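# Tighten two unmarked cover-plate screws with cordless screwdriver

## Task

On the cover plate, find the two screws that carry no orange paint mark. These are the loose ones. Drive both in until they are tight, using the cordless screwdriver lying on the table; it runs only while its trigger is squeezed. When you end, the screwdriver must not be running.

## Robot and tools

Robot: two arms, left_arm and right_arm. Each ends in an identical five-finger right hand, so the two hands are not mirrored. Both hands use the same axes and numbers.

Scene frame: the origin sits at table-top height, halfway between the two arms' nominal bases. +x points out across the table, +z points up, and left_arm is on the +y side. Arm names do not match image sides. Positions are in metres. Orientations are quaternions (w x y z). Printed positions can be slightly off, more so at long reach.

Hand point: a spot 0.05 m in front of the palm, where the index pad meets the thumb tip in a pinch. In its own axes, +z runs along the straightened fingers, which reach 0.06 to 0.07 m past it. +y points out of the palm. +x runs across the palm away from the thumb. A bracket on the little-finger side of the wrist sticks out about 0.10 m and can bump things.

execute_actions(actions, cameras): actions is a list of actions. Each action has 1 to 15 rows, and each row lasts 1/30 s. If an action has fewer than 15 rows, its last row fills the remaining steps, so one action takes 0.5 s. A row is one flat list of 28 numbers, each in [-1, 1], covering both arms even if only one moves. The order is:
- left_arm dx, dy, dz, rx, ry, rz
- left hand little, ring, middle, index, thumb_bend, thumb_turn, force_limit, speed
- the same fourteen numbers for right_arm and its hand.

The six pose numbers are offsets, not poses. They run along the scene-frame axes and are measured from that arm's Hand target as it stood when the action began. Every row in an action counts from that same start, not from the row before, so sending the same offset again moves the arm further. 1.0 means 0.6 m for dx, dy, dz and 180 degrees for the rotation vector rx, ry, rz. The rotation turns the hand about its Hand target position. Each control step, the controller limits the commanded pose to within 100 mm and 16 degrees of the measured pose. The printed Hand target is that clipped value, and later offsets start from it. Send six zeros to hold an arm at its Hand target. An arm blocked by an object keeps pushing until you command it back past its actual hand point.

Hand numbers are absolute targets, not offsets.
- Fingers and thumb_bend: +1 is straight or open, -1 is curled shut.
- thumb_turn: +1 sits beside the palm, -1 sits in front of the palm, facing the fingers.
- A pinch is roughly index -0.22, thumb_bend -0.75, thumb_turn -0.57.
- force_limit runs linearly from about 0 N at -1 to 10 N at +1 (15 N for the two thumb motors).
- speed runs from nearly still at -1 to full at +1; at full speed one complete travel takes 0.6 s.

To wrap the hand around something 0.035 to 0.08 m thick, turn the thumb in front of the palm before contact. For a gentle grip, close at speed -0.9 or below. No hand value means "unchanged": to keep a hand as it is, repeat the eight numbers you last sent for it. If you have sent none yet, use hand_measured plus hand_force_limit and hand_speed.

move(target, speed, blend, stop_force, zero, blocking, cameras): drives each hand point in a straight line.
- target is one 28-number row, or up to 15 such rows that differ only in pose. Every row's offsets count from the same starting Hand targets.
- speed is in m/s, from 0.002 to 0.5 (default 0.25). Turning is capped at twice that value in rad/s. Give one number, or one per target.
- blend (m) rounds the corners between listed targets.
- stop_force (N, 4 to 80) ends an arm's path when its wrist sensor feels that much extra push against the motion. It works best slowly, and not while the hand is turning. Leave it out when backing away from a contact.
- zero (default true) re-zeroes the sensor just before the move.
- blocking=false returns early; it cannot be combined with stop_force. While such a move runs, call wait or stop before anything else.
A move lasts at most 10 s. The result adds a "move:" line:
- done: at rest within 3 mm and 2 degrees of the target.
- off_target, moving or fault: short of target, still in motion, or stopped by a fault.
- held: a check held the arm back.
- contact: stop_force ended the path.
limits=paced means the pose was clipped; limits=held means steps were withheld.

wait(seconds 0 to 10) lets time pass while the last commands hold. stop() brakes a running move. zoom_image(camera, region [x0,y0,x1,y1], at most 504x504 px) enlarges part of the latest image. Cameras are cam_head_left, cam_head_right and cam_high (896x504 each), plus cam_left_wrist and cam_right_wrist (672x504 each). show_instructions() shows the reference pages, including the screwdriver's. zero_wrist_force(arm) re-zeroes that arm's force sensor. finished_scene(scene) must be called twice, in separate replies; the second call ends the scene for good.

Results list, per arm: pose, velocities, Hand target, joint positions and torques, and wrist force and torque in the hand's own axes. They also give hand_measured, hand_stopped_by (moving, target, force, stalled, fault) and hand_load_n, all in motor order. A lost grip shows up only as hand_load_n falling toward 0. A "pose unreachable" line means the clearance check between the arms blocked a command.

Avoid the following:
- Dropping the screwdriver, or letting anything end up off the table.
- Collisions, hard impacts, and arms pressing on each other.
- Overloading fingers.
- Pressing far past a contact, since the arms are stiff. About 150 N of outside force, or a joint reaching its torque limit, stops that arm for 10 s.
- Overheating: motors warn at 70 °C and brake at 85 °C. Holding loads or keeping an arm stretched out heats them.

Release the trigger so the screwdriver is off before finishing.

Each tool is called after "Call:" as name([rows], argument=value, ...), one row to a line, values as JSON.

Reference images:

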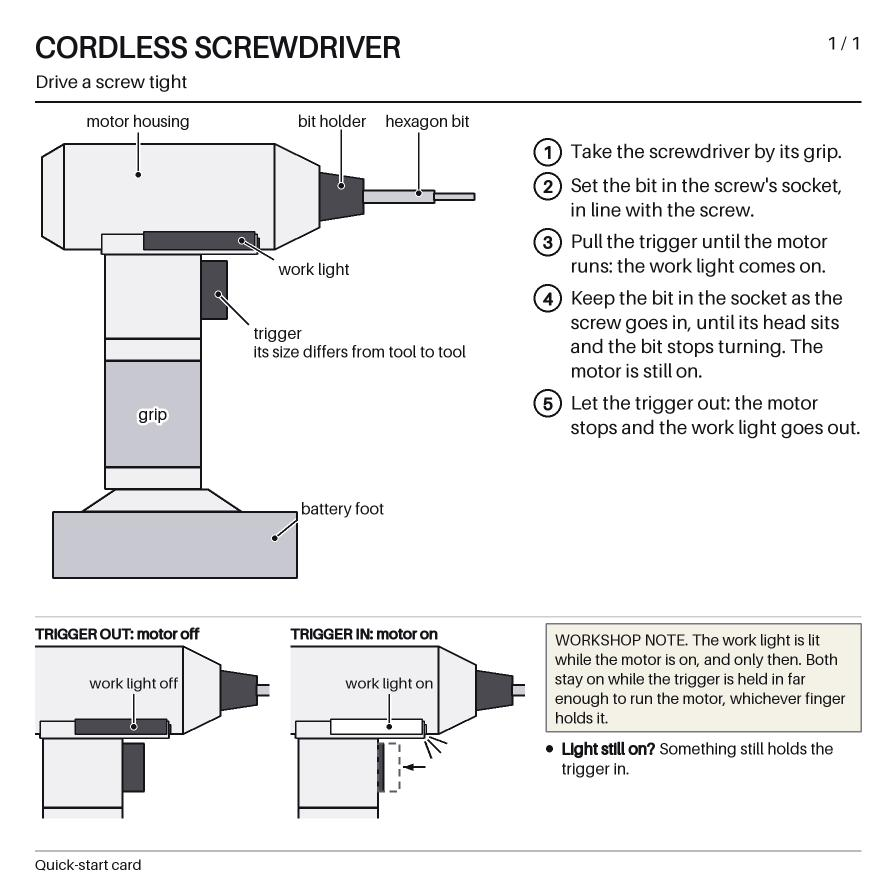

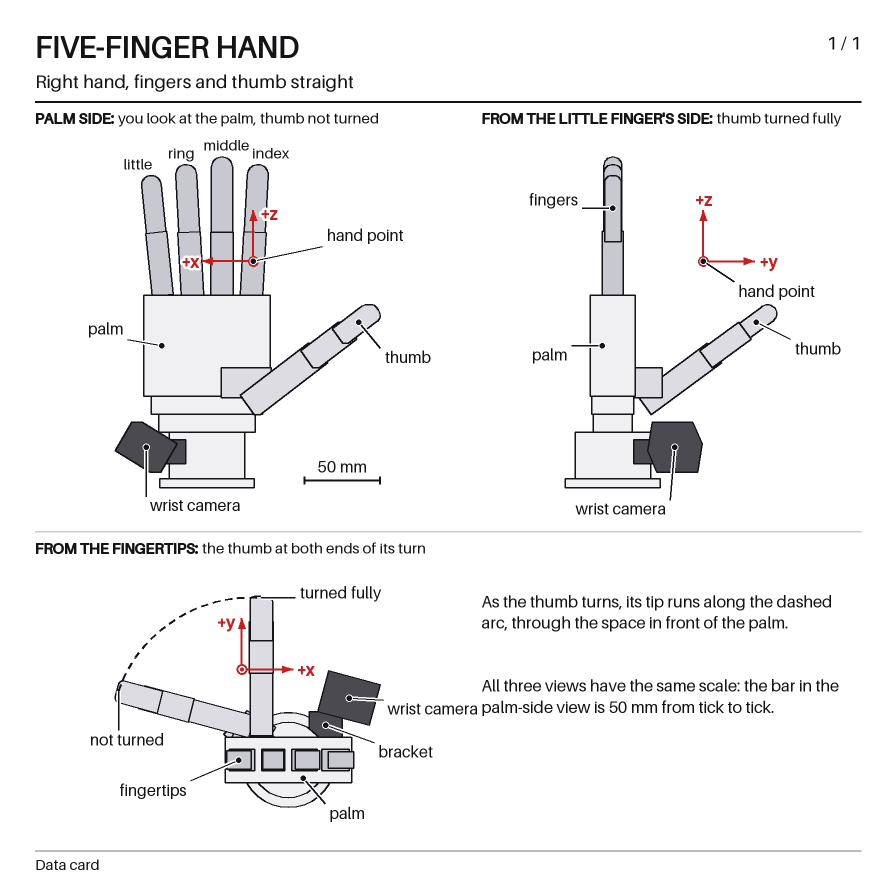

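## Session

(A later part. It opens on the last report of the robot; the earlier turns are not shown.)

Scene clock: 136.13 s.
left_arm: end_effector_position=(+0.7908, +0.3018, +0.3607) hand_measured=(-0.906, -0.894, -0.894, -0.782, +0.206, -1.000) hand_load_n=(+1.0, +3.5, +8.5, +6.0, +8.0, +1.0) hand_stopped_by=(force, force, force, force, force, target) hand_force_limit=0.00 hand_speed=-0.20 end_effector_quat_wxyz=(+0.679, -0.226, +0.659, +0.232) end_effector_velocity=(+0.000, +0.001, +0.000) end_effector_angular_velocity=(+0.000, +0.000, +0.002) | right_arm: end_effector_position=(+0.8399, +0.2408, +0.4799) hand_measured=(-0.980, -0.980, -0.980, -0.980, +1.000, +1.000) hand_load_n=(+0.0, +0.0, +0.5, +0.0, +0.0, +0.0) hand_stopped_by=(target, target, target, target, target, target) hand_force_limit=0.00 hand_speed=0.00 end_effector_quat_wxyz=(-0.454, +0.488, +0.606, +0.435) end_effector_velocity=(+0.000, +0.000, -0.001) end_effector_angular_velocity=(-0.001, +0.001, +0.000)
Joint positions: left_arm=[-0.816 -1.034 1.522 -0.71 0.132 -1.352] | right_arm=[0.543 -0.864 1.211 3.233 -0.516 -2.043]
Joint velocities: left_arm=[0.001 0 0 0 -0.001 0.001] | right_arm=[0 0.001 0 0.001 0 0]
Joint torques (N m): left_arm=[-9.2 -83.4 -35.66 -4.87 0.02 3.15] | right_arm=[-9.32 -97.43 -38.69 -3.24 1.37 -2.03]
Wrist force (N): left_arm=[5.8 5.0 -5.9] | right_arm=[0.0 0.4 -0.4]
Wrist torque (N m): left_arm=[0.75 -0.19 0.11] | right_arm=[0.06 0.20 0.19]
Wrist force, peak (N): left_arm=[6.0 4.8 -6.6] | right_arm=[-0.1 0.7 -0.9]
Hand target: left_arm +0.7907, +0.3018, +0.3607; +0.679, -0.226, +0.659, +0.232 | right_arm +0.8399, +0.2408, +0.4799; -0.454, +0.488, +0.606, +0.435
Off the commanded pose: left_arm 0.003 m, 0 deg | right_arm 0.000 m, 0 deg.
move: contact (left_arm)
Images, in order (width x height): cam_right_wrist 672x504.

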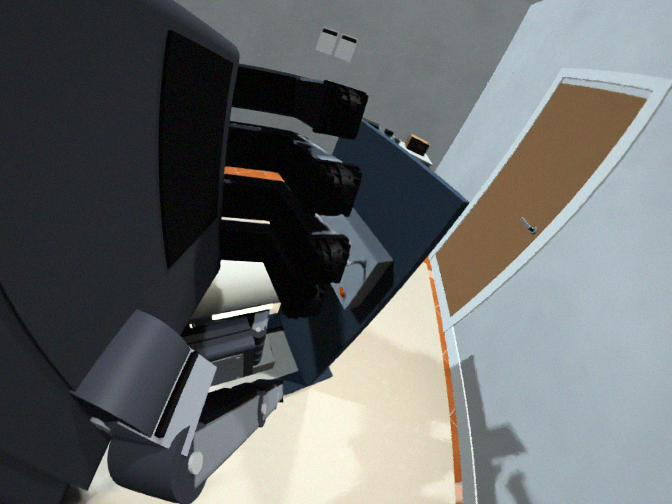

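Call:
move([
  [-0.00263,-0.00206,0,0,0,0,-0.98,-0.98,-0.98,-0.8,-0.97,-1,0.0,-0.2,0,0,0,0,0,0,-0.98,-0.98,-0.98,-0.98,1,1,0,0.0],
  [-0.00204,-0.00281,-0.00087,0,0,0,-0.98,-0.98,-0.98,-0.8,-0.97,-1,0.0,-0.2,0,0,0,0,0,0,-0.98,-0.98,-0.98,-0.98,1,1,0,0.0],
], speed=0.01, cameras=["cam_right_wrist"])

Call:
zoom_image(camera="cam_right_wrist", region=[345, 245, 375, 275])

Call:
zoom_image(camera="cam_right_wrist", region=[200, 250, 290, 330])

Call:
move(target=[0.00788,0.00616,0,0,0,0,-0.98,-0.98,-0.98,-0.8,-0.97,-1,0.0,-0.2,0,0,0,0,0,0,-0.98,-0.98,-0.98,-0.98,1,1,0,0.0], speed=0.003, stop_force=7, cameras=["cam_right_wrist"])

Call:
zoom_image(camera="cam_right_wrist", region=[345, 245, 375, 275])

Call:
zoom_image(camera="cam_right_wrist", region=[200, 250, 290, 330])

Scene clock: 137.60 s.
left_arm: end_effector_position=(+0.7894, +0.3001, +0.3602) hand_measured=(-0.906, -0.894, -0.894, -0.782, +0.206, -1.000) hand_load_n=(+1.0, +3.5, +8.5, +5.5, +7.5, +1.5) hand_stopped_by=(force, force, force, force, force, target) hand_force_limit=0.00 hand_speed=-0.20 end_effector_quat_wxyz=(+0.679, -0.226, +0.659, +0.232) end_effector_velocity=(+0.000, +0.000, +0.000) end_effector_angular_velocity=(+0.000, +0.000, +0.001) | right_arm: end_effector_position=(+0.8399, +0.2408, +0.4799) hand_measured=(-0.980, -0.980, -0.980, -0.980, +1.000, +1.000) hand_load_n=(+0.0, +0.0, +0.0, +0.0, +0.0, +0.0) hand_stopped_by=(target, target, target, target, target, target) hand_force_limit=0.00 hand_speed=0.00 end_effector_quat_wxyz=(-0.454, +0.488, +0.606, +0.435) end_effector_velocity=(+0.000, +0.001, -0.002) end_effector_angular_velocity=(-0.001, +0.001, +0.000)
Joint positions: left_arm=[-0.819 -1.035 1.525 -0.716 0.13 -1.348] | right_arm=[0.543 -0.864 1.211 3.233 -0.516 -2.043]
Joint velocities: left_arm=[0 0 -0.001 0 0 0.001] | right_arm=[0 0.002 0 0 0 0]
Joint torques (N m): left_arm=[-11.46 -68.48 -54.92 -4.05 -0.33 4.1] | right_arm=[-9.14 -97.9 -39.01 -3.41 1.4 -2.22]
Wrist force (N): left_arm=[6.2 4.1 -0.9] | right_arm=[-0.1 0.4 -0.5]
Wrist torque (N m): left_arm=[0.68 0.03 0.14] | right_arm=[0.08 0.22 0.19]
Wrist force, peak (N): left_arm=[5.9 4.5 -5.4] | right_arm=[-0.3 0.7 -0.9]
Hand target: left_arm +0.7895, +0.3001, +0.3602; +0.679, -0.226, +0.659, +0.232 | right_arm +0.8399, +0.2408, +0.4799; -0.454, +0.488, +0.606, +0.435
Off the commanded pose: left_arm 0.000 m, 0 deg | right_arm 0.000 m, 0 deg.
move: done
Images, in order (width x height): cam_right_wrist 672x504.

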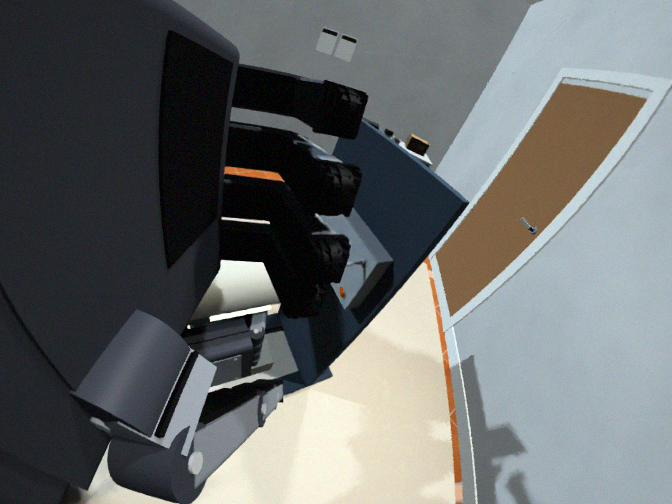

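Scaled by 16.800 from the camera's 672x504 image, which has a finer 960x720 frame.

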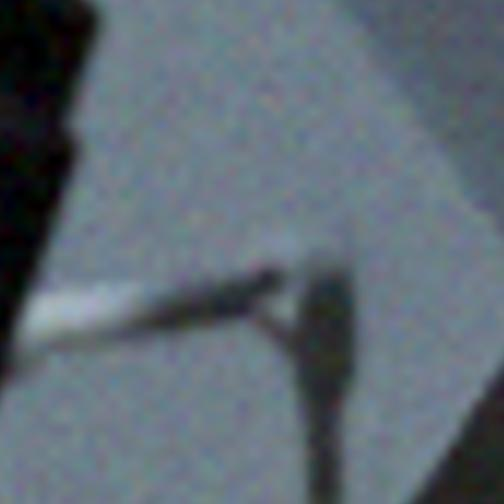

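Scaled by 5.600 from the camera's 672x504 image, which has a finer 960x720 frame.

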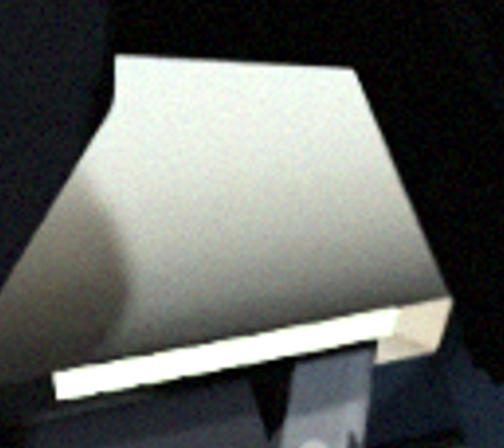

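Scene clock: 139.83 s.
left_arm: end_effector_position=(+0.7916, +0.3017, +0.3601) hand_measured=(-0.906, -0.894, -0.894, -0.782, +0.206, -1.000) hand_load_n=(+0.5, +3.5, +8.5, +5.5, +8.0, +1.0) hand_stopped_by=(force, force, force, force, force, target) hand_force_limit=0.00 hand_speed=-0.20 end_effector_quat_wxyz=(+0.679, -0.226, +0.659, +0.232) end_effector_velocity=(+0.000, +0.001, +0.000) end_effector_angular_velocity=(+0.000, +0.000, +0.001) | right_arm: end_effector_position=(+0.8399, +0.2408, +0.4799) hand_measured=(-0.980, -0.980, -0.980, -0.980, +1.000, +1.000) hand_load_n=(+0.0, +0.0, +0.0, +0.0, +0.0, +0.0) hand_stopped_by=(target, target, target, target, target, target) hand_force_limit=0.00 hand_speed=0.00 end_effector_quat_wxyz=(-0.454, +0.488, +0.606, +0.435) end_effector_velocity=(+0.000, +0.000, +0.000) end_effector_angular_velocity=(+0.000, +0.000, +0.000)
Joint positions: left_arm=[-0.816 -1.032 1.521 -0.709 0.133 -1.353] | right_arm=[0.543 -0.864 1.211 3.233 -0.516 -2.043]
Joint velocities: left_arm=[0.001 0.001 0 -0.001 0 0.001] | right_arm=[0 0 0 0 0 0]
Joint torques (N m): left_arm=[1.77 -98.67 -30.61 -4.76 -0.72 4.44] | right_arm=[-8.24 -98.87 -38.94 -3.6 1.21 -2.09]
Wrist force (N): left_arm=[7.1 3.8 -7.1] | right_arm=[0.1 0.6 -0.7]
Wrist torque (N m): left_arm=[0.72 -0.13 0.14] | right_arm=[0.13 0.20 0.20]
Wrist force, peak (N): left_arm=[9.5 4.5 -12.7] | right_arm=[-0.3 0.7 -0.9]
Hand target: left_arm +0.7916, +0.3017, +0.3601; +0.679, -0.226, +0.659, +0.232 | right_arm +0.8399, +0.2408, +0.4799; -0.454, +0.488, +0.606, +0.435
Off the commanded pose: left_arm 0.003 m, 0 deg | right_arm 0.000 m, 0 deg.
move: contact (left_arm)
Images, in order (width x height): cam_right_wrist 672x504.

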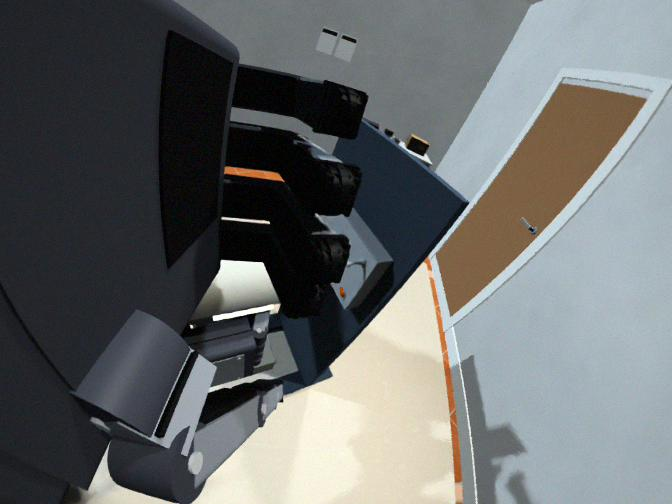

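Scaled by 16.800 from the camera's 672x504 image, which has a finer 960x720 frame.

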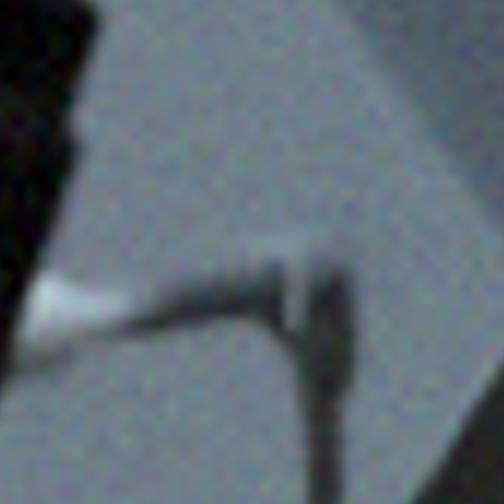

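Scaled by 5.600 from the camera's 672x504 image, which has a finer 960x720 frame.

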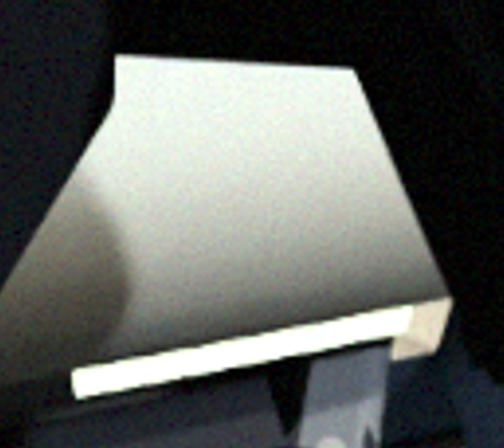

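Call:
move(target=[0.0066,0.0051,0,0,0,0,-0.98,-0.98,-0.98,-0.8,-0.97,-1,0.0,-0.2,0,0,0,0,0,0,-0.98,-0.98,-0.98,-0.98,1,1,0,0.0], speed=0.002, stop_force=12, cameras=["cam_right_wrist"])

Call:
zoom_image(camera="cam_right_wrist", region=[345, 245, 375, 275])

Call:
zoom_image(camera="cam_right_wrist", region=[200, 250, 290, 330])

Scene clock: 141.03 s.
left_arm: end_effector_position=(+0.7922, +0.3021, +0.3602) hand_measured=(-0.906, -0.894, -0.894, -0.782, +0.206, -1.000) hand_load_n=(+0.5, +3.0, +7.5, +5.5, +8.5, +0.0) hand_stopped_by=(force, force, force, force, force, target) hand_force_limit=0.00 hand_speed=-0.20 end_effector_quat_wxyz=(+0.679, -0.226, +0.659, +0.232) end_effector_velocity=(+0.000, -0.001, +0.000) end_effector_angular_velocity=(+0.002, +0.002, +0.000) | right_arm: end_effector_position=(+0.8399, +0.2408, +0.4799) hand_measured=(-0.980, -0.980, -0.980, -0.980, +1.000, +1.000) hand_load_n=(+0.0, +0.0, +0.0, +0.0, +0.0, +0.0) hand_stopped_by=(target, target, target, target, target, target) hand_force_limit=0.00 hand_speed=0.00 end_effector_quat_wxyz=(-0.454, +0.488, +0.606, +0.435) end_effector_velocity=(+0.000, +0.000, +0.002) end_effector_angular_velocity=(+0.001, -0.002, +0.000)
Joint positions: left_arm=[-0.815 -1.032 1.52 -0.707 0.133 -1.354] | right_arm=[0.543 -0.864 1.211 3.233 -0.516 -2.043]
Joint velocities: left_arm=[-0.001 0 0 0 -0.001 0.002] | right_arm=[0 -0.001 0 -0.001 0 0]
Joint torques (N m): left_arm=[-0.42 -98.72 -37.87 -4.25 0.84 3.71] | right_arm=[-7.28 -97.71 -39.32 -3.91 1.18 -2.08]
Wrist force (N): left_arm=[11.0 5.7 -20.9] | right_arm=[-0.2 -0.1 -0.9]
Wrist torque (N m): left_arm=[1.19 -0.09 -0.63] | right_arm=[0.03 0.24 0.17]
Wrist force, peak (N): left_arm=[11.2 5.6 -21.0] | right_arm=[0.1 0.2 -1.1]
Hand target: left_arm +0.7921, +0.3021, +0.3602; +0.679, -0.226, +0.659, +0.232 | right_arm +0.8399, +0.2408, +0.4799; -0.454, +0.488, +0.606, +0.435
Off the commanded pose: left_arm 0.004 m, 0 deg | right_arm 0.000 m, 0 deg.
move: contact (left_arm)
Images, in order (width x height): cam_right_wrist 672x504.

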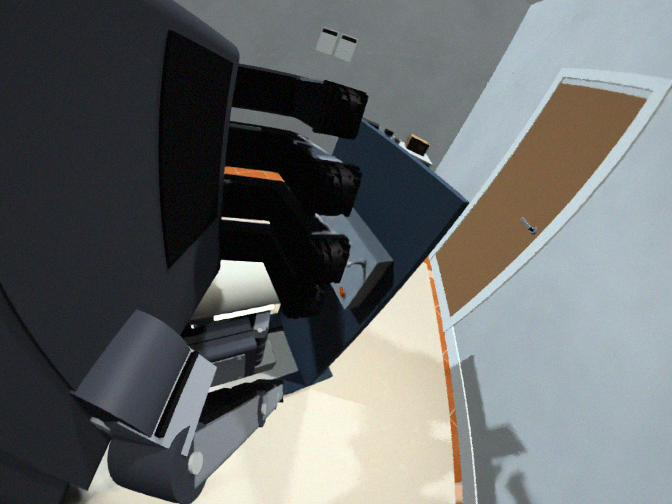

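Scaled by 16.800 from the camera's 672x504 image, which has a finer 960x720 frame.

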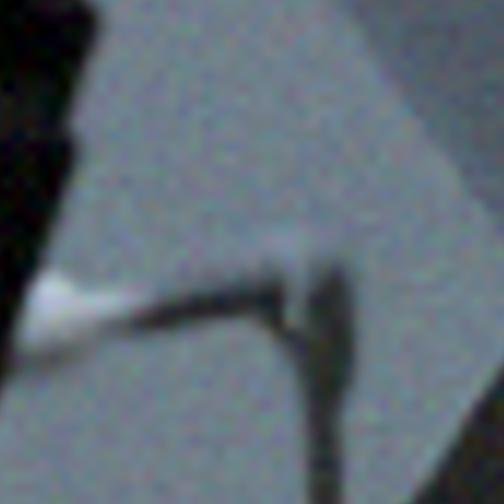

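Scaled by 5.600 from the camera's 672x504 image, which has a finer 960x720 frame.

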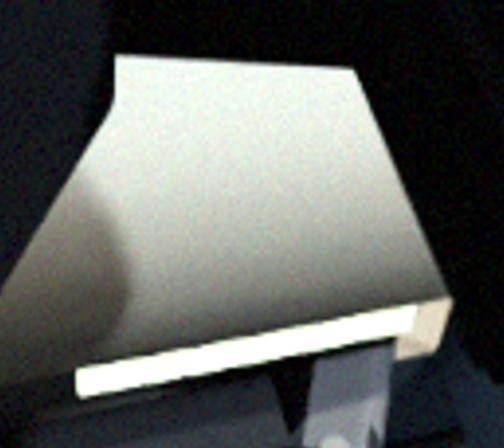

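Call:
wait(seconds=1.0, cameras=["cam_right_wrist"])

Call:
zoom_image(camera="cam_right_wrist", region=[345, 245, 375, 275])

Scene clock: 142.10 s.
left_arm: end_effector_position=(+0.7921, +0.3021, +0.3602) hand_measured=(-0.906, -0.894, -0.894, -0.782, +0.206, -1.000) hand_load_n=(+0.5, +3.0, +7.5, +5.5, +8.5, +0.5) hand_stopped_by=(force, force, force, force, force, target) hand_force_limit=0.00 hand_speed=-0.20 end_effector_quat_wxyz=(+0.679, -0.226, +0.659, +0.232) end_effector_velocity=(+0.000, +0.000, +0.000) end_effector_angular_velocity=(+0.001, +0.000, +0.000) | right_arm: end_effector_position=(+0.8399, +0.2408, +0.4799) hand_measured=(-0.980, -0.980, -0.980, -0.980, +1.000, +1.000) hand_load_n=(+0.0, +0.0, +0.0, +0.5, +0.0, +0.0) hand_stopped_by=(target, target, target, target, target, target) hand_force_limit=0.00 hand_speed=0.00 end_effector_quat_wxyz=(-0.454, +0.488, +0.606, +0.435) end_effector_velocity=(+0.000, +0.000, -0.001) end_effector_angular_velocity=(+0.000, +0.000, +0.000)
Joint positions: left_arm=[-0.815 -1.032 1.52 -0.707 0.133 -1.354] | right_arm=[0.543 -0.864 1.211 3.233 -0.516 -2.043]
Joint velocities: left_arm=[0.001 0 0 0 0 0.001] | right_arm=[0 0.001 0 -0.001 0 0]
Joint torques (N m): left_arm=[-2.66 -103.74 -33.06 -3.73 0.27 5.35] | right_arm=[-6.84 -98.33 -39.52 -4.19 1.19 -2.02]
Wrist force (N): left_arm=[10.6 5.4 -17.6] | right_arm=[-0.1 0.3 -0.5]
Wrist torque (N m): left_arm=[1.05 -0.14 -0.65] | right_arm=[0.07 0.23 0.18]
Wrist force, peak (N): left_arm=[11.3 5.7 -21.0] | right_arm=[-0.4 0.6 -0.9]
Hand target: left_arm +0.7921, +0.3021, +0.3602; +0.679, -0.226, +0.659, +0.232 | right_arm +0.8399, +0.2408, +0.4799; -0.454, +0.488, +0.606, +0.435
Off the commanded pose: left_arm 0.004 m, 0 deg | right_arm 0.000 m, 0 deg.
wait: 1.00 s; at rest by 0.10 s
Images, in order (width x height): cam_right_wrist 672x504.

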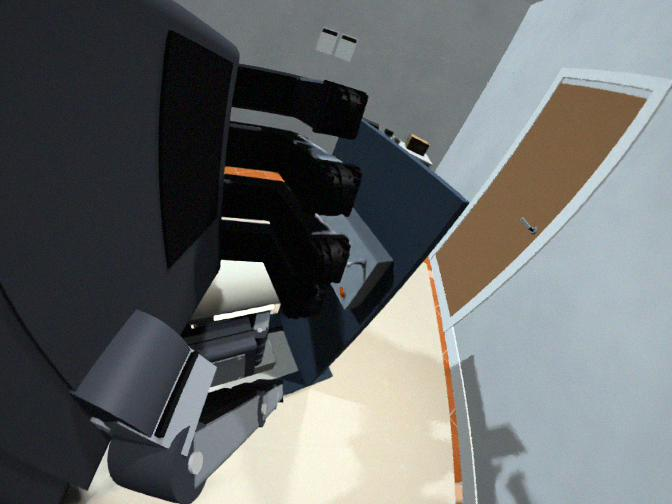

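Scaled by 16.800 from the camera's 672x504 image, which has a finer 960x720 frame.

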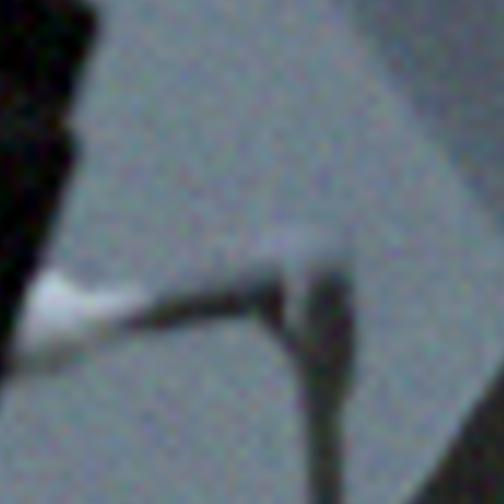

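Call:
wait(seconds=2.0, cameras=["cam_right_wrist"])

Call:
zoom_image(camera="cam_right_wrist", region=[345, 245, 375, 275])

Scene clock: 144.27 s.
left_arm: end_effector_position=(+0.7921, +0.3021, +0.3602) hand_measured=(-0.906, -0.894, -0.894, -0.782, +0.206, -1.000) hand_load_n=(+0.5, +3.0, +7.5, +5.5, +8.5, +0.0) hand_stopped_by=(force, force, force, force, force, target) hand_force_limit=0.00 hand_speed=-0.20 end_effector_quat_wxyz=(+0.679, -0.226, +0.659, +0.232) end_effector_velocity=(+0.000, +0.001, +0.000) end_effector_angular_velocity=(+0.000, +0.000, +0.001) | right_arm: end_effector_position=(+0.8399, +0.2408, +0.4799) hand_measured=(-0.980, -0.980, -0.980, -0.980, +1.000, +1.000) hand_load_n=(+0.0, +0.0, +0.0, +0.0, +0.0, +0.0) hand_stopped_by=(target, target, target, target, target, target) hand_force_limit=0.00 hand_speed=0.00 end_effector_quat_wxyz=(-0.454, +0.488, +0.606, +0.435) end_effector_velocity=(+0.000, +0.000, -0.001) end_effector_angular_velocity=(-0.001, +0.001, +0.000)
Joint positions: left_arm=[-0.815 -1.032 1.52 -0.707 0.133 -1.354] | right_arm=[0.543 -0.864 1.211 3.233 -0.516 -2.043]
Joint velocities: left_arm=[0.001 0 0 0 0.001 0] | right_arm=[0 0.001 0 0 0 0]
Joint torques (N m): left_arm=[-4.31 -99.71 -37.33 -1.37 0.41 5.38] | right_arm=[-6.34 -97.95 -39.71 -4.32 0.95 -1.82]
Wrist force (N): left_arm=[10.6 5.5 -17.3] | right_arm=[-0.2 0.6 -0.5]
Wrist torque (N m): left_arm=[1.03 -0.15 -0.62] | right_arm=[0.12 0.24 0.19]
Wrist force, peak (N): left_arm=[10.5 5.5 -17.8] | right_arm=[-0.3 0.9 -0.8]
Hand target: left_arm +0.7921, +0.3021, +0.3602; +0.679, -0.226, +0.659, +0.232 | right_arm +0.8399, +0.2408, +0.4799; -0.454, +0.488, +0.606, +0.435
Off the commanded pose: left_arm 0.004 m, 0 deg | right_arm 0.000 m, 0 deg.
wait: 2.00 s; at rest from the start
Images, in order (width x height): cam_right_wrist 672x504.

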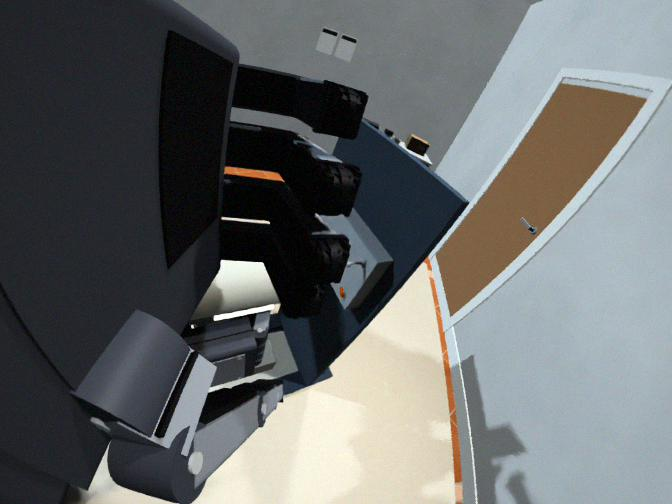

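Scaled by 16.800 from the camera's 672x504 image, which has a finer 960x720 frame.

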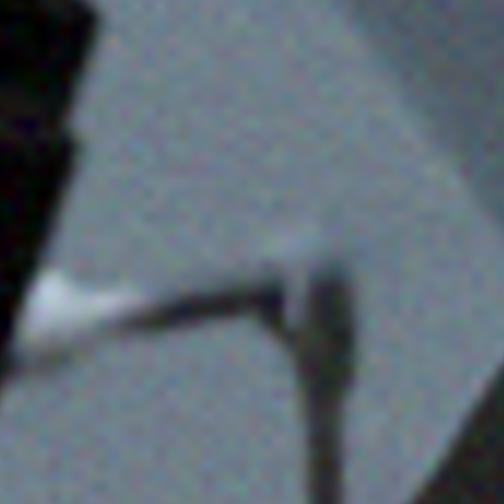

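Call:
move(target=[0,0,0,0,0,0,-0.98,-0.98,-0.98,-0.3,-0.97,-1,0.0,-0.2,0,0,0,0,0,0,-0.98,-0.98,-0.98,-0.98,1,1,0,0.0], cameras=[])

Call:
move(target=[-0.0197,-0.0154,0,0,0,0,-0.98,-0.98,-0.98,-0.3,-0.97,-1,0.0,-0.2,0,0,0,0,0,0,-0.98,-0.98,-0.98,-0.98,1,1,0,0.0], speed=0.03, cameras=["cam_right_wrist"])

Call:
zoom_image(camera="cam_right_wrist", region=[335, 240, 385, 278])

Call:
zoom_image(camera="cam_right_wrist", region=[330, 280, 360, 305])

Scene clock: 145.27 s.
left_arm: end_effector_position=(+0.7921, +0.3021, +0.3602) hand_measured=(-0.906, -0.894, -0.894, -0.300, +0.206, -1.000) hand_load_n=(+0.5, +3.5, +9.0, +0.0, +7.5, +2.0) hand_stopped_by=(force, force, force, target, force, target) hand_force_limit=0.00 hand_speed=-0.20 end_effector_quat_wxyz=(+0.679, -0.226, +0.659, +0.232) end_effector_velocity=(+0.000, -0.001, +0.000) end_effector_angular_velocity=(+0.000, +0.000, -0.001) | right_arm: end_effector_position=(+0.8399, +0.2408, +0.4799) hand_measured=(-0.980, -0.980, -0.980, -0.980, +1.000, +1.000) hand_load_n=(+0.0, +0.0, +0.0, +0.0, +0.0, +0.0) hand_stopped_by=(target, target, target, target, target, target) hand_force_limit=0.00 hand_speed=0.00 end_effector_quat_wxyz=(-0.454, +0.488, +0.606, +0.435) end_effector_velocity=(+0.000, +0.000, +0.000) end_effector_angular_velocity=(+0.000, +0.000, +0.000)
Joint positions: left_arm=[-0.815 -1.032 1.52 -0.707 0.133 -1.354] | right_arm=[0.543 -0.864 1.211 3.233 -0.516 -2.043]
Joint velocities: left_arm=[-0.001 -0.001 0 0 0 0.001] | right_arm=[0 0 0 0 0 0]
Joint torques (N m): left_arm=[-5.61 -96.88 -35.73 -2.81 0.75 3.58] | right_arm=[-7.01 -98.8 -39.71 -4.38 0.93 -1.85]
Wrist force (N): left_arm=[5.5 2.2 -1.8] | right_arm=[0.2 0.5 -0.7]
Wrist torque (N m): left_arm=[0.81 -0.13 0.17] | right_arm=[0.12 0.18 0.22]
Wrist force, peak (N): left_arm=[10.7 5.5 -17.2] | right_arm=[-0.2 0.5 -0.9]
Hand target: left_arm +0.7921, +0.3021, +0.3602; +0.679, -0.226, +0.659, +0.232 | right_arm +0.8399, +0.2408, +0.4799; -0.454, +0.488, +0.606, +0.435
Off the commanded pose: left_arm 0.000 m, 0 deg | right_arm 0.000 m, 0 deg.
move: done
No camera images: "cameras" was empty.

Scene clock: 146.13 s.
left_arm: end_effector_position=(+0.7802, +0.2928, +0.3602) hand_measured=(-0.906, -0.894, -0.894, -0.300, +0.206, -1.000) hand_load_n=(+0.5, +3.5, +10.0, +0.0, +6.5, +3.0) hand_stopped_by=(force, force, force, target, force, target) hand_force_limit=0.00 hand_speed=-0.20 end_effector_quat_wxyz=(+0.679, -0.226, +0.659, +0.232) end_effector_velocity=(+0.000, +0.000, +0.001) end_effector_angular_velocity=(-0.001, -0.001, -0.001) | right_arm: end_effector_position=(+0.8399, +0.2408, +0.4799) hand_measured=(-0.980, -0.980, -0.980, -0.980, +1.000, +1.000) hand_load_n=(+0.0, +0.0, +0.0, +0.0, +0.0, +0.0) hand_stopped_by=(target, target, target, target, target, target) hand_force_limit=0.00 hand_speed=0.00 end_effector_quat_wxyz=(-0.454, +0.488, +0.606, +0.435) end_effector_velocity=(+0.000, +0.001, -0.003) end_effector_angular_velocity=(-0.001, +0.002, +0.000)
Joint positions: left_arm=[-0.833 -1.044 1.541 -0.749 0.116 -1.322] | right_arm=[0.543 -0.864 1.211 3.233 -0.516 -2.043]
Joint velocities: left_arm=[0 -0.001 0 0 0.001 -0.001] | right_arm=[0 0.002 0 0 0 0]
Joint torques (N m): left_arm=[10.16 -91.9 -29.22 -4.55 3.48 3.64] | right_arm=[-6.45 -98.69 -40.17 -4.62 0.9 -2.08]
Wrist force (N): left_arm=[6.6 3.7 -0.8] | right_arm=[-0.1 0.6 -0.7]
Wrist torque (N m): left_arm=[0.60 -0.05 0.15] | right_arm=[0.13 0.23 0.19]
Wrist force, peak (N): left_arm=[6.6 4.1 -1.6] | right_arm=[-0.2 0.9 -1.1]
Hand target: left_arm +0.7803, +0.2929, +0.3602; +0.679, -0.226, +0.659, +0.232 | right_arm +0.8399, +0.2408, +0.4799; -0.454, +0.488, +0.606, +0.435
Off the commanded pose: left_arm 0.000 m, 0 deg | right_arm 0.000 m, 0 deg.
move: done
Images, in order (width x height): cam_right_wrist 672x504.

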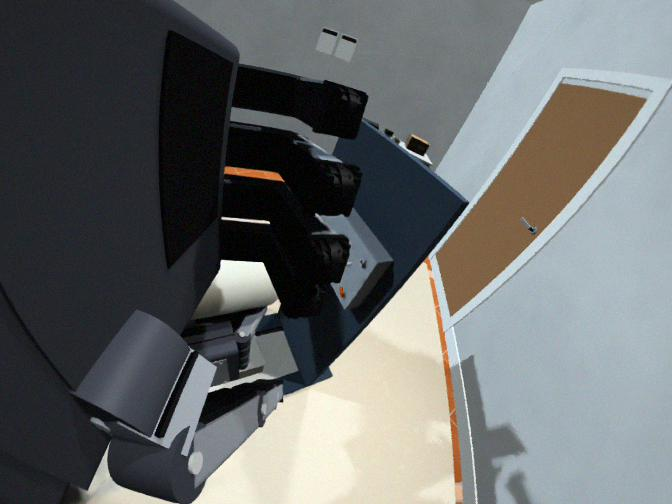

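Scaled by 10.080 from the camera's 672x504 image, which has a finer 960x720 frame.

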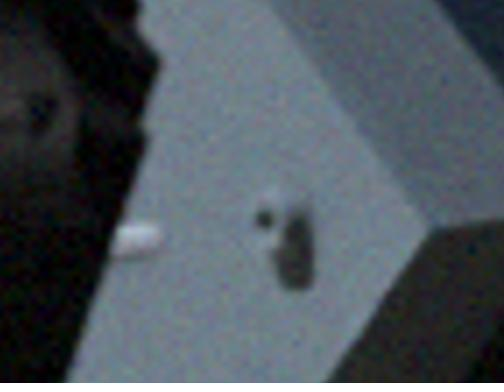

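Scaled by 16.800 from the camera's 672x504 image, which has a finer 960x720 frame.

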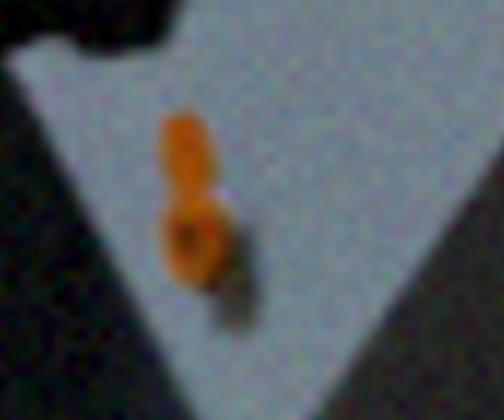

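Call:
zoom_image(camera="cam_right_wrist", region=[348, 250, 378, 275])

Call:
zoom_image(camera="cam_right_wrist", region=[330, 282, 350, 302])

Call:
zoom_image(camera="cam_right_wrist", region=[355, 252, 375, 272])

Scaled by 16.800 from the camera's 672x504 image, which has a finer 960x720 frame.

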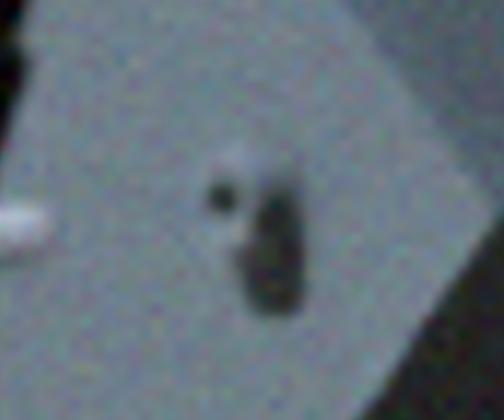

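Scaled by 25.200 from the camera's 672x504 image, which has a finer 960x720 frame.

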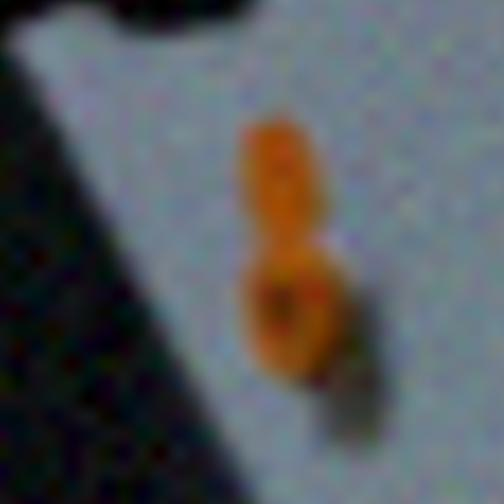

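Scaled by 25.200 from the camera's 672x504 image, which has a finer 960x720 frame.

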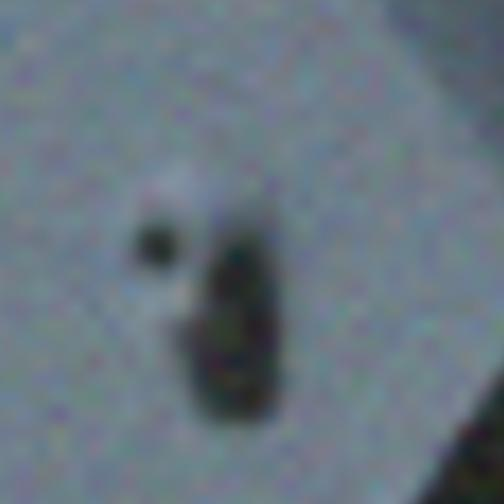

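Call:
move(target=[0.0158,0.0123,0,0,0,0,-0.98,-0.98,-0.98,-0.8,-0.97,-1,0.0,-0.2,0,0,0,0,0,0,-0.98,-0.98,-0.98,-0.98,1,1,0,0.0], speed=0.03, cameras=[])

Call:
move(target=[0.0105,0.0082,0,0,0,0,-0.98,-0.98,-0.98,-0.8,-0.97,-1,0.0,-0.2,0,0,0,0,0,0,-0.98,-0.98,-0.98,-0.98,1,1,0,0.0], speed=0.003, stop_force=8, cameras=["cam_right_wrist"])

Call:
zoom_image(camera="cam_right_wrist", region=[345, 245, 375, 275])

Scene clock: 148.07 s.
left_arm: end_effector_position=(+0.7899, +0.3003, +0.3602) hand_measured=(-0.906, -0.894, -0.894, -0.738, +0.206, -1.000) hand_load_n=(+0.5, +3.5, +9.5, +5.0, +6.5, +3.0) hand_stopped_by=(force, force, force, force, force, target) hand_force_limit=0.00 hand_speed=-0.20 end_effector_quat_wxyz=(+0.679, -0.226, +0.659, +0.232) end_effector_velocity=(+0.000, +0.000, +0.000) end_effector_angular_velocity=(-0.001, -0.001, +0.000) | right_arm: end_effector_position=(+0.8399, +0.2408, +0.4799) hand_measured=(-0.980, -0.980, -0.980, -0.980, +1.000, +1.000) hand_load_n=(+0.0, +0.0, +0.0, +0.0, +0.0, +0.0) hand_stopped_by=(target, target, target, target, target, target) hand_force_limit=0.00 hand_speed=0.00 end_effector_quat_wxyz=(-0.454, +0.488, +0.606, +0.435) end_effector_velocity=(+0.000, +0.000, +0.000) end_effector_angular_velocity=(+0.000, -0.001, +0.000)
Joint positions: left_arm=[-0.818 -1.034 1.524 -0.715 0.13 -1.348] | right_arm=[0.543 -0.864 1.211 3.233 -0.516 -2.043]
Joint velocities: left_arm=[-0.001 0 0 0 0 -0.001] | right_arm=[0 0 0 -0.001 0 0]
Joint torques (N m): left_arm=[-13.24 -79.1 -48 1.15 -1.58 -2.86] | right_arm=[-5.5 -99.63 -40.41 -4.89 1.02 -1.93]
Wrist force (N): left_arm=[6.4 3.9 -0.9] | right_arm=[-0.1 0.3 -0.7]
Wrist torque (N m): left_arm=[0.64 -0.01 0.15] | right_arm=[0.08 0.23 0.19]
Wrist force, peak (N): left_arm=[6.5 4.1 -1.2] | right_arm=[-0.1 0.9 -1.0]
Hand target: left_arm +0.7898, +0.3003, +0.3602; +0.679, -0.226, +0.659, +0.232 | right_arm +0.8399, +0.2408, +0.4799; -0.454, +0.488, +0.606, +0.435
Off the commanded pose: left_arm 0.000 m, 0 deg | right_arm 0.000 m, 0 deg.
move: done
No camera images: "cameras" was empty.

Scene clock: 149.97 s.
left_arm: end_effector_position=(+0.7929, +0.3027, +0.3602) hand_measured=(-0.906, -0.894, -0.894, -0.738, +0.206, -1.000) hand_load_n=(+1.0, +3.5, +8.5, +4.5, +8.0, +1.0) hand_stopped_by=(force, force, force, force, force, target) hand_force_limit=0.00 hand_speed=-0.20 end_effector_quat_wxyz=(+0.679, -0.226, +0.659, +0.232) end_effector_velocity=(+0.000, +0.000, +0.000) end_effector_angular_velocity=(+0.001, +0.001, +0.001) | right_arm: end_effector_position=(+0.8399, +0.2408, +0.4799) hand_measured=(-0.980, -0.980, -0.980, -0.980, +1.000, +1.000) hand_load_n=(+0.0, +0.0, +0.0, +0.0, +0.0, +0.0) hand_stopped_by=(target, target, target, target, target, target) hand_force_limit=0.00 hand_speed=0.00 end_effector_quat_wxyz=(-0.454, +0.488, +0.606, +0.435) end_effector_velocity=(+0.001, +0.000, -0.003) end_effector_angular_velocity=(-0.002, +0.002, +0.000)
Joint positions: left_arm=[-0.814 -1.031 1.519 -0.705 0.135 -1.356] | right_arm=[0.543 -0.864 1.211 3.233 -0.516 -2.043]
Joint velocities: left_arm=[0 0 0 0 -0.001 0.001] | right_arm=[0 0.003 0 0 0 0]
Joint torques (N m): left_arm=[-6.57 -89.03 -35.1 -5.3 -0.83 3] | right_arm=[-5.45 -99.69 -40.94 -5.16 0.88 -1.79]
Wrist force (N): left_arm=[8.6 2.8 -11.3] | right_arm=[0.0 0.8 -0.8]
Wrist torque (N m): left_arm=[1.14 -0.08 0.26] | right_arm=[0.16 0.22 0.21]
Wrist force, peak (N): left_arm=[8.9 2.6 -12.8] | right_arm=[-0.1 0.3 -1.2]
Hand target: left_arm +0.7929, +0.3027, +0.3602; +0.679, -0.226, +0.659, +0.232 | right_arm +0.8399, +0.2408, +0.4799; -0.454, +0.488, +0.606, +0.435
Off the commanded pose: left_arm 0.004 m, 0 deg | right_arm 0.000 m, 0 deg.
move: contact (left_arm)
Images, in order (width x height): cam_right_wrist 672x504.

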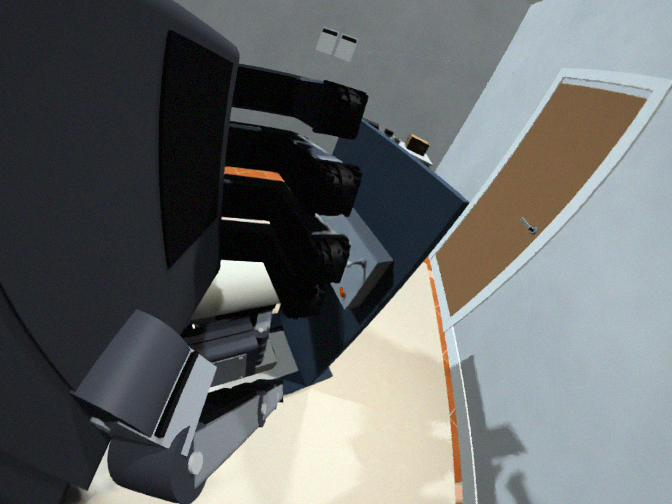

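Scaled by 16.800 from the camera's 672x504 image, which has a finer 960x720 frame.

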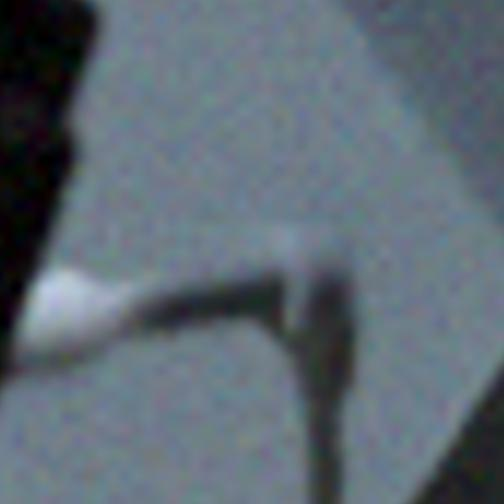

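Call:
zoom_image(camera="cam_right_wrist", region=[200, 250, 290, 330])

Call:
wait(seconds=1.0, cameras=["cam_right_wrist"])

Scaled by 5.600 from the camera's 672x504 image, which has a finer 960x720 frame.

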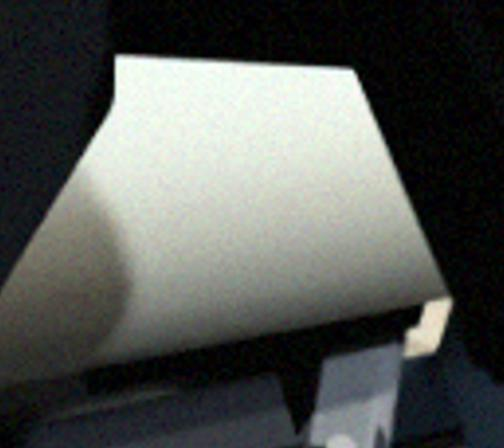

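Scene clock: 151.07 s.
left_arm: end_effector_position=(+0.7929, +0.3027, +0.3602) hand_measured=(-0.906, -0.894, -0.894, -0.738, +0.206, -1.000) hand_load_n=(+1.0, +3.5, +8.5, +4.5, +8.0, +1.0) hand_stopped_by=(force, force, force, force, force, target) hand_force_limit=0.00 hand_speed=-0.20 end_effector_quat_wxyz=(+0.679, -0.226, +0.659, +0.232) end_effector_velocity=(+0.000, +0.000, +0.001) end_effector_angular_velocity=(-0.002, -0.002, -0.001) | right_arm: end_effector_position=(+0.8399, +0.2408, +0.4799) hand_measured=(-0.980, -0.980, -0.980, -0.980, +1.000, +1.000) hand_load_n=(+0.0, +0.0, +0.0, +0.0, +0.0, +0.0) hand_stopped_by=(target, target, target, target, target, target) hand_force_limit=0.00 hand_speed=0.00 end_effector_quat_wxyz=(-0.454, +0.488, +0.606, +0.435) end_effector_velocity=(+0.000, +0.000, -0.002) end_effector_angular_velocity=(-0.001, +0.001, +0.000)
Joint positions: left_arm=[-0.814 -1.031 1.519 -0.705 0.135 -1.356] | right_arm=[0.543 -0.864 1.211 3.233 -0.516 -2.043]
Joint velocities: left_arm=[-0.001 -0.001 0 0 0 -0.001] | right_arm=[0 0.002 0 0 0 0]
Joint torques (N m): left_arm=[-9.04 -99.74 -30.52 -4.02 -0.59 3.73] | right_arm=[-6 -99.69 -40.52 -5.07 0.89 -1.89]
Wrist force (N): left_arm=[7.1 2.5 -7.6] | right_arm=[0.3 0.1 -0.6]
Wrist torque (N m): left_arm=[0.95 -0.03 0.19] | right_arm=[0.05 0.18 0.21]
Wrist force, peak (N): left_arm=[8.5 2.6 -11.0] | right_arm=[0.2 0.6 -0.9]
Hand target: left_arm +0.7929, +0.3027, +0.3602; +0.679, -0.226, +0.659, +0.232 | right_arm +0.8399, +0.2408, +0.4799; -0.454, +0.488, +0.606, +0.435
Off the commanded pose: left_arm 0.004 m, 0 deg | right_arm 0.000 m, 0 deg.
wait: 1.00 s; at rest by 0.07 s
Images, in order (width x height): cam_right_wrist 672x504.

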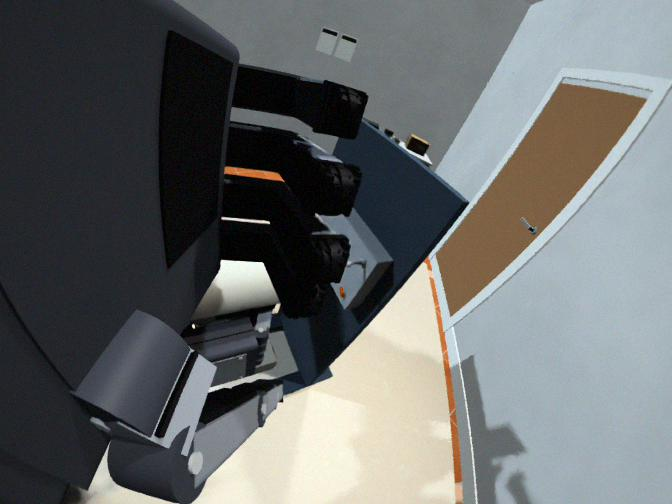

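Call:
move(target=[0,0,0,0,0,0,-0.98,-0.98,-0.98,-0.9,-0.97,-1,0.6,-0.2,0,0,0,0,0,0,-0.98,-0.98,-0.98,-0.98,1,1,0,0.0], cameras=["cam_right_wrist"])

Call:
zoom_image(camera="cam_right_wrist", region=[345, 245, 375, 275])

Call:
zoom_image(camera="cam_right_wrist", region=[200, 250, 290, 330])

Scene clock: 152.43 s.
left_arm: end_effector_position=(+0.7929, +0.3027, +0.3602) hand_measured=(-0.906, -0.894, -0.894, -0.866, +0.206, -1.000) hand_load_n=(+0.5, +2.5, +7.0, +10.0, +9.5, -1.5) hand_stopped_by=(force, force, force, force, force, target) hand_force_limit=0.60 hand_speed=-0.20 end_effector_quat_wxyz=(+0.679, -0.226, +0.659, +0.232) end_effector_velocity=(+0.001, +0.001, +0.000) end_effector_angular_velocity=(+0.000, +0.000, +0.000) | right_arm: end_effector_position=(+0.8399, +0.2408, +0.4799) hand_measured=(-0.980, -0.980, -0.980, -0.980, +1.000, +1.000) hand_load_n=(+0.0, +0.0, +0.0, +0.0, +0.0, +0.0) hand_stopped_by=(target, target, target, target, target, target) hand_force_limit=0.00 hand_speed=0.00 end_effector_quat_wxyz=(-0.454, +0.488, +0.606, +0.435) end_effector_velocity=(+0.000, +0.000, +0.000) end_effector_angular_velocity=(+0.000, +0.000, +0.000)
Joint positions: left_arm=[-0.814 -1.031 1.519 -0.705 0.134 -1.356] | right_arm=[0.543 -0.864 1.211 3.233 -0.516 -2.043]
Joint velocities: left_arm=[0.001 0 0 -0.001 0.001 0] | right_arm=[0 0 0 0 0 0]
Joint torques (N m): left_arm=[5.48 -98 -37.94 -4.09 4.56 4.64] | right_arm=[-4.76 -99.94 -40.59 -4.93 1.03 -1.88]
Wrist force (N): left_arm=[11.7 8.0 -25.3] | right_arm=[-0.3 0.0 -0.4]
Wrist torque (N m): left_arm=[0.90 -0.25 -0.71] | right_arm=[0.02 0.26 0.16]
Wrist force, peak (N): left_arm=[13.5 7.9 -28.2] | right_arm=[0.0 0.7 -0.9]
Hand target: left_arm +0.7929, +0.3027, +0.3602; +0.679, -0.226, +0.659, +0.232 | right_arm +0.8399, +0.2408, +0.4799; -0.454, +0.488, +0.606, +0.435
Off the commanded pose: left_arm 0.000 m, 0 deg | right_arm 0.000 m, 0 deg.
move: done
Images, in order (width x height): cam_right_wrist 672x504.

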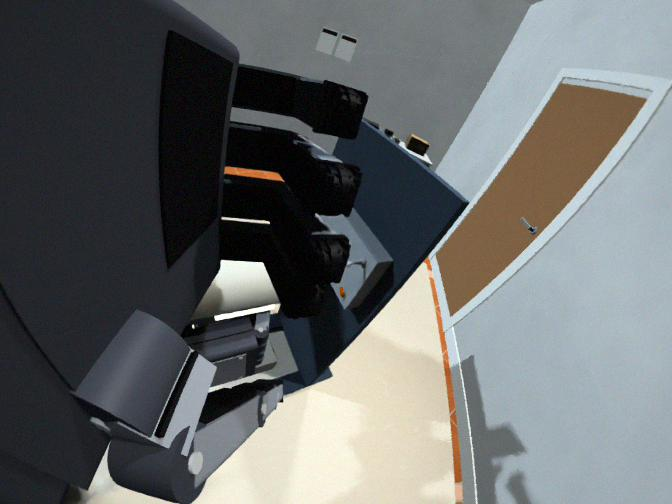

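Scaled by 16.800 from the camera's 672x504 image, which has a finer 960x720 frame.

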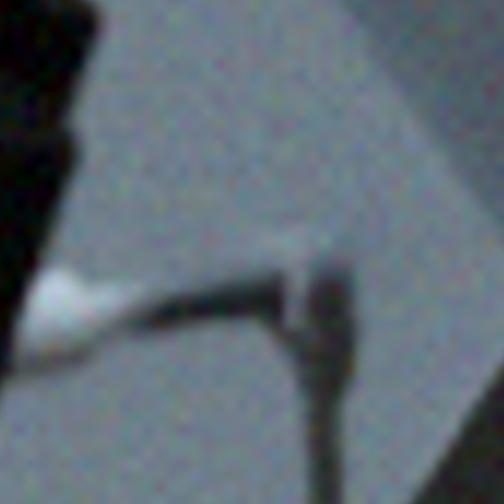

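Scaled by 5.600 from the camera's 672x504 image, which has a finer 960x720 frame.

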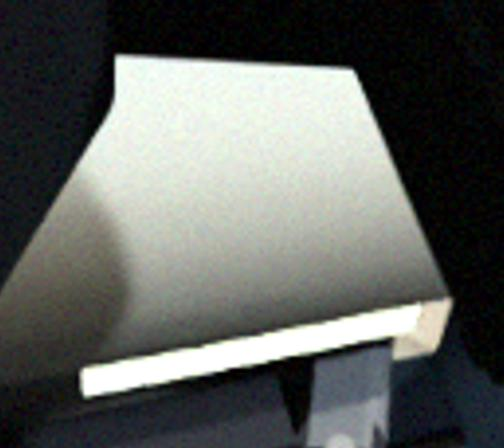

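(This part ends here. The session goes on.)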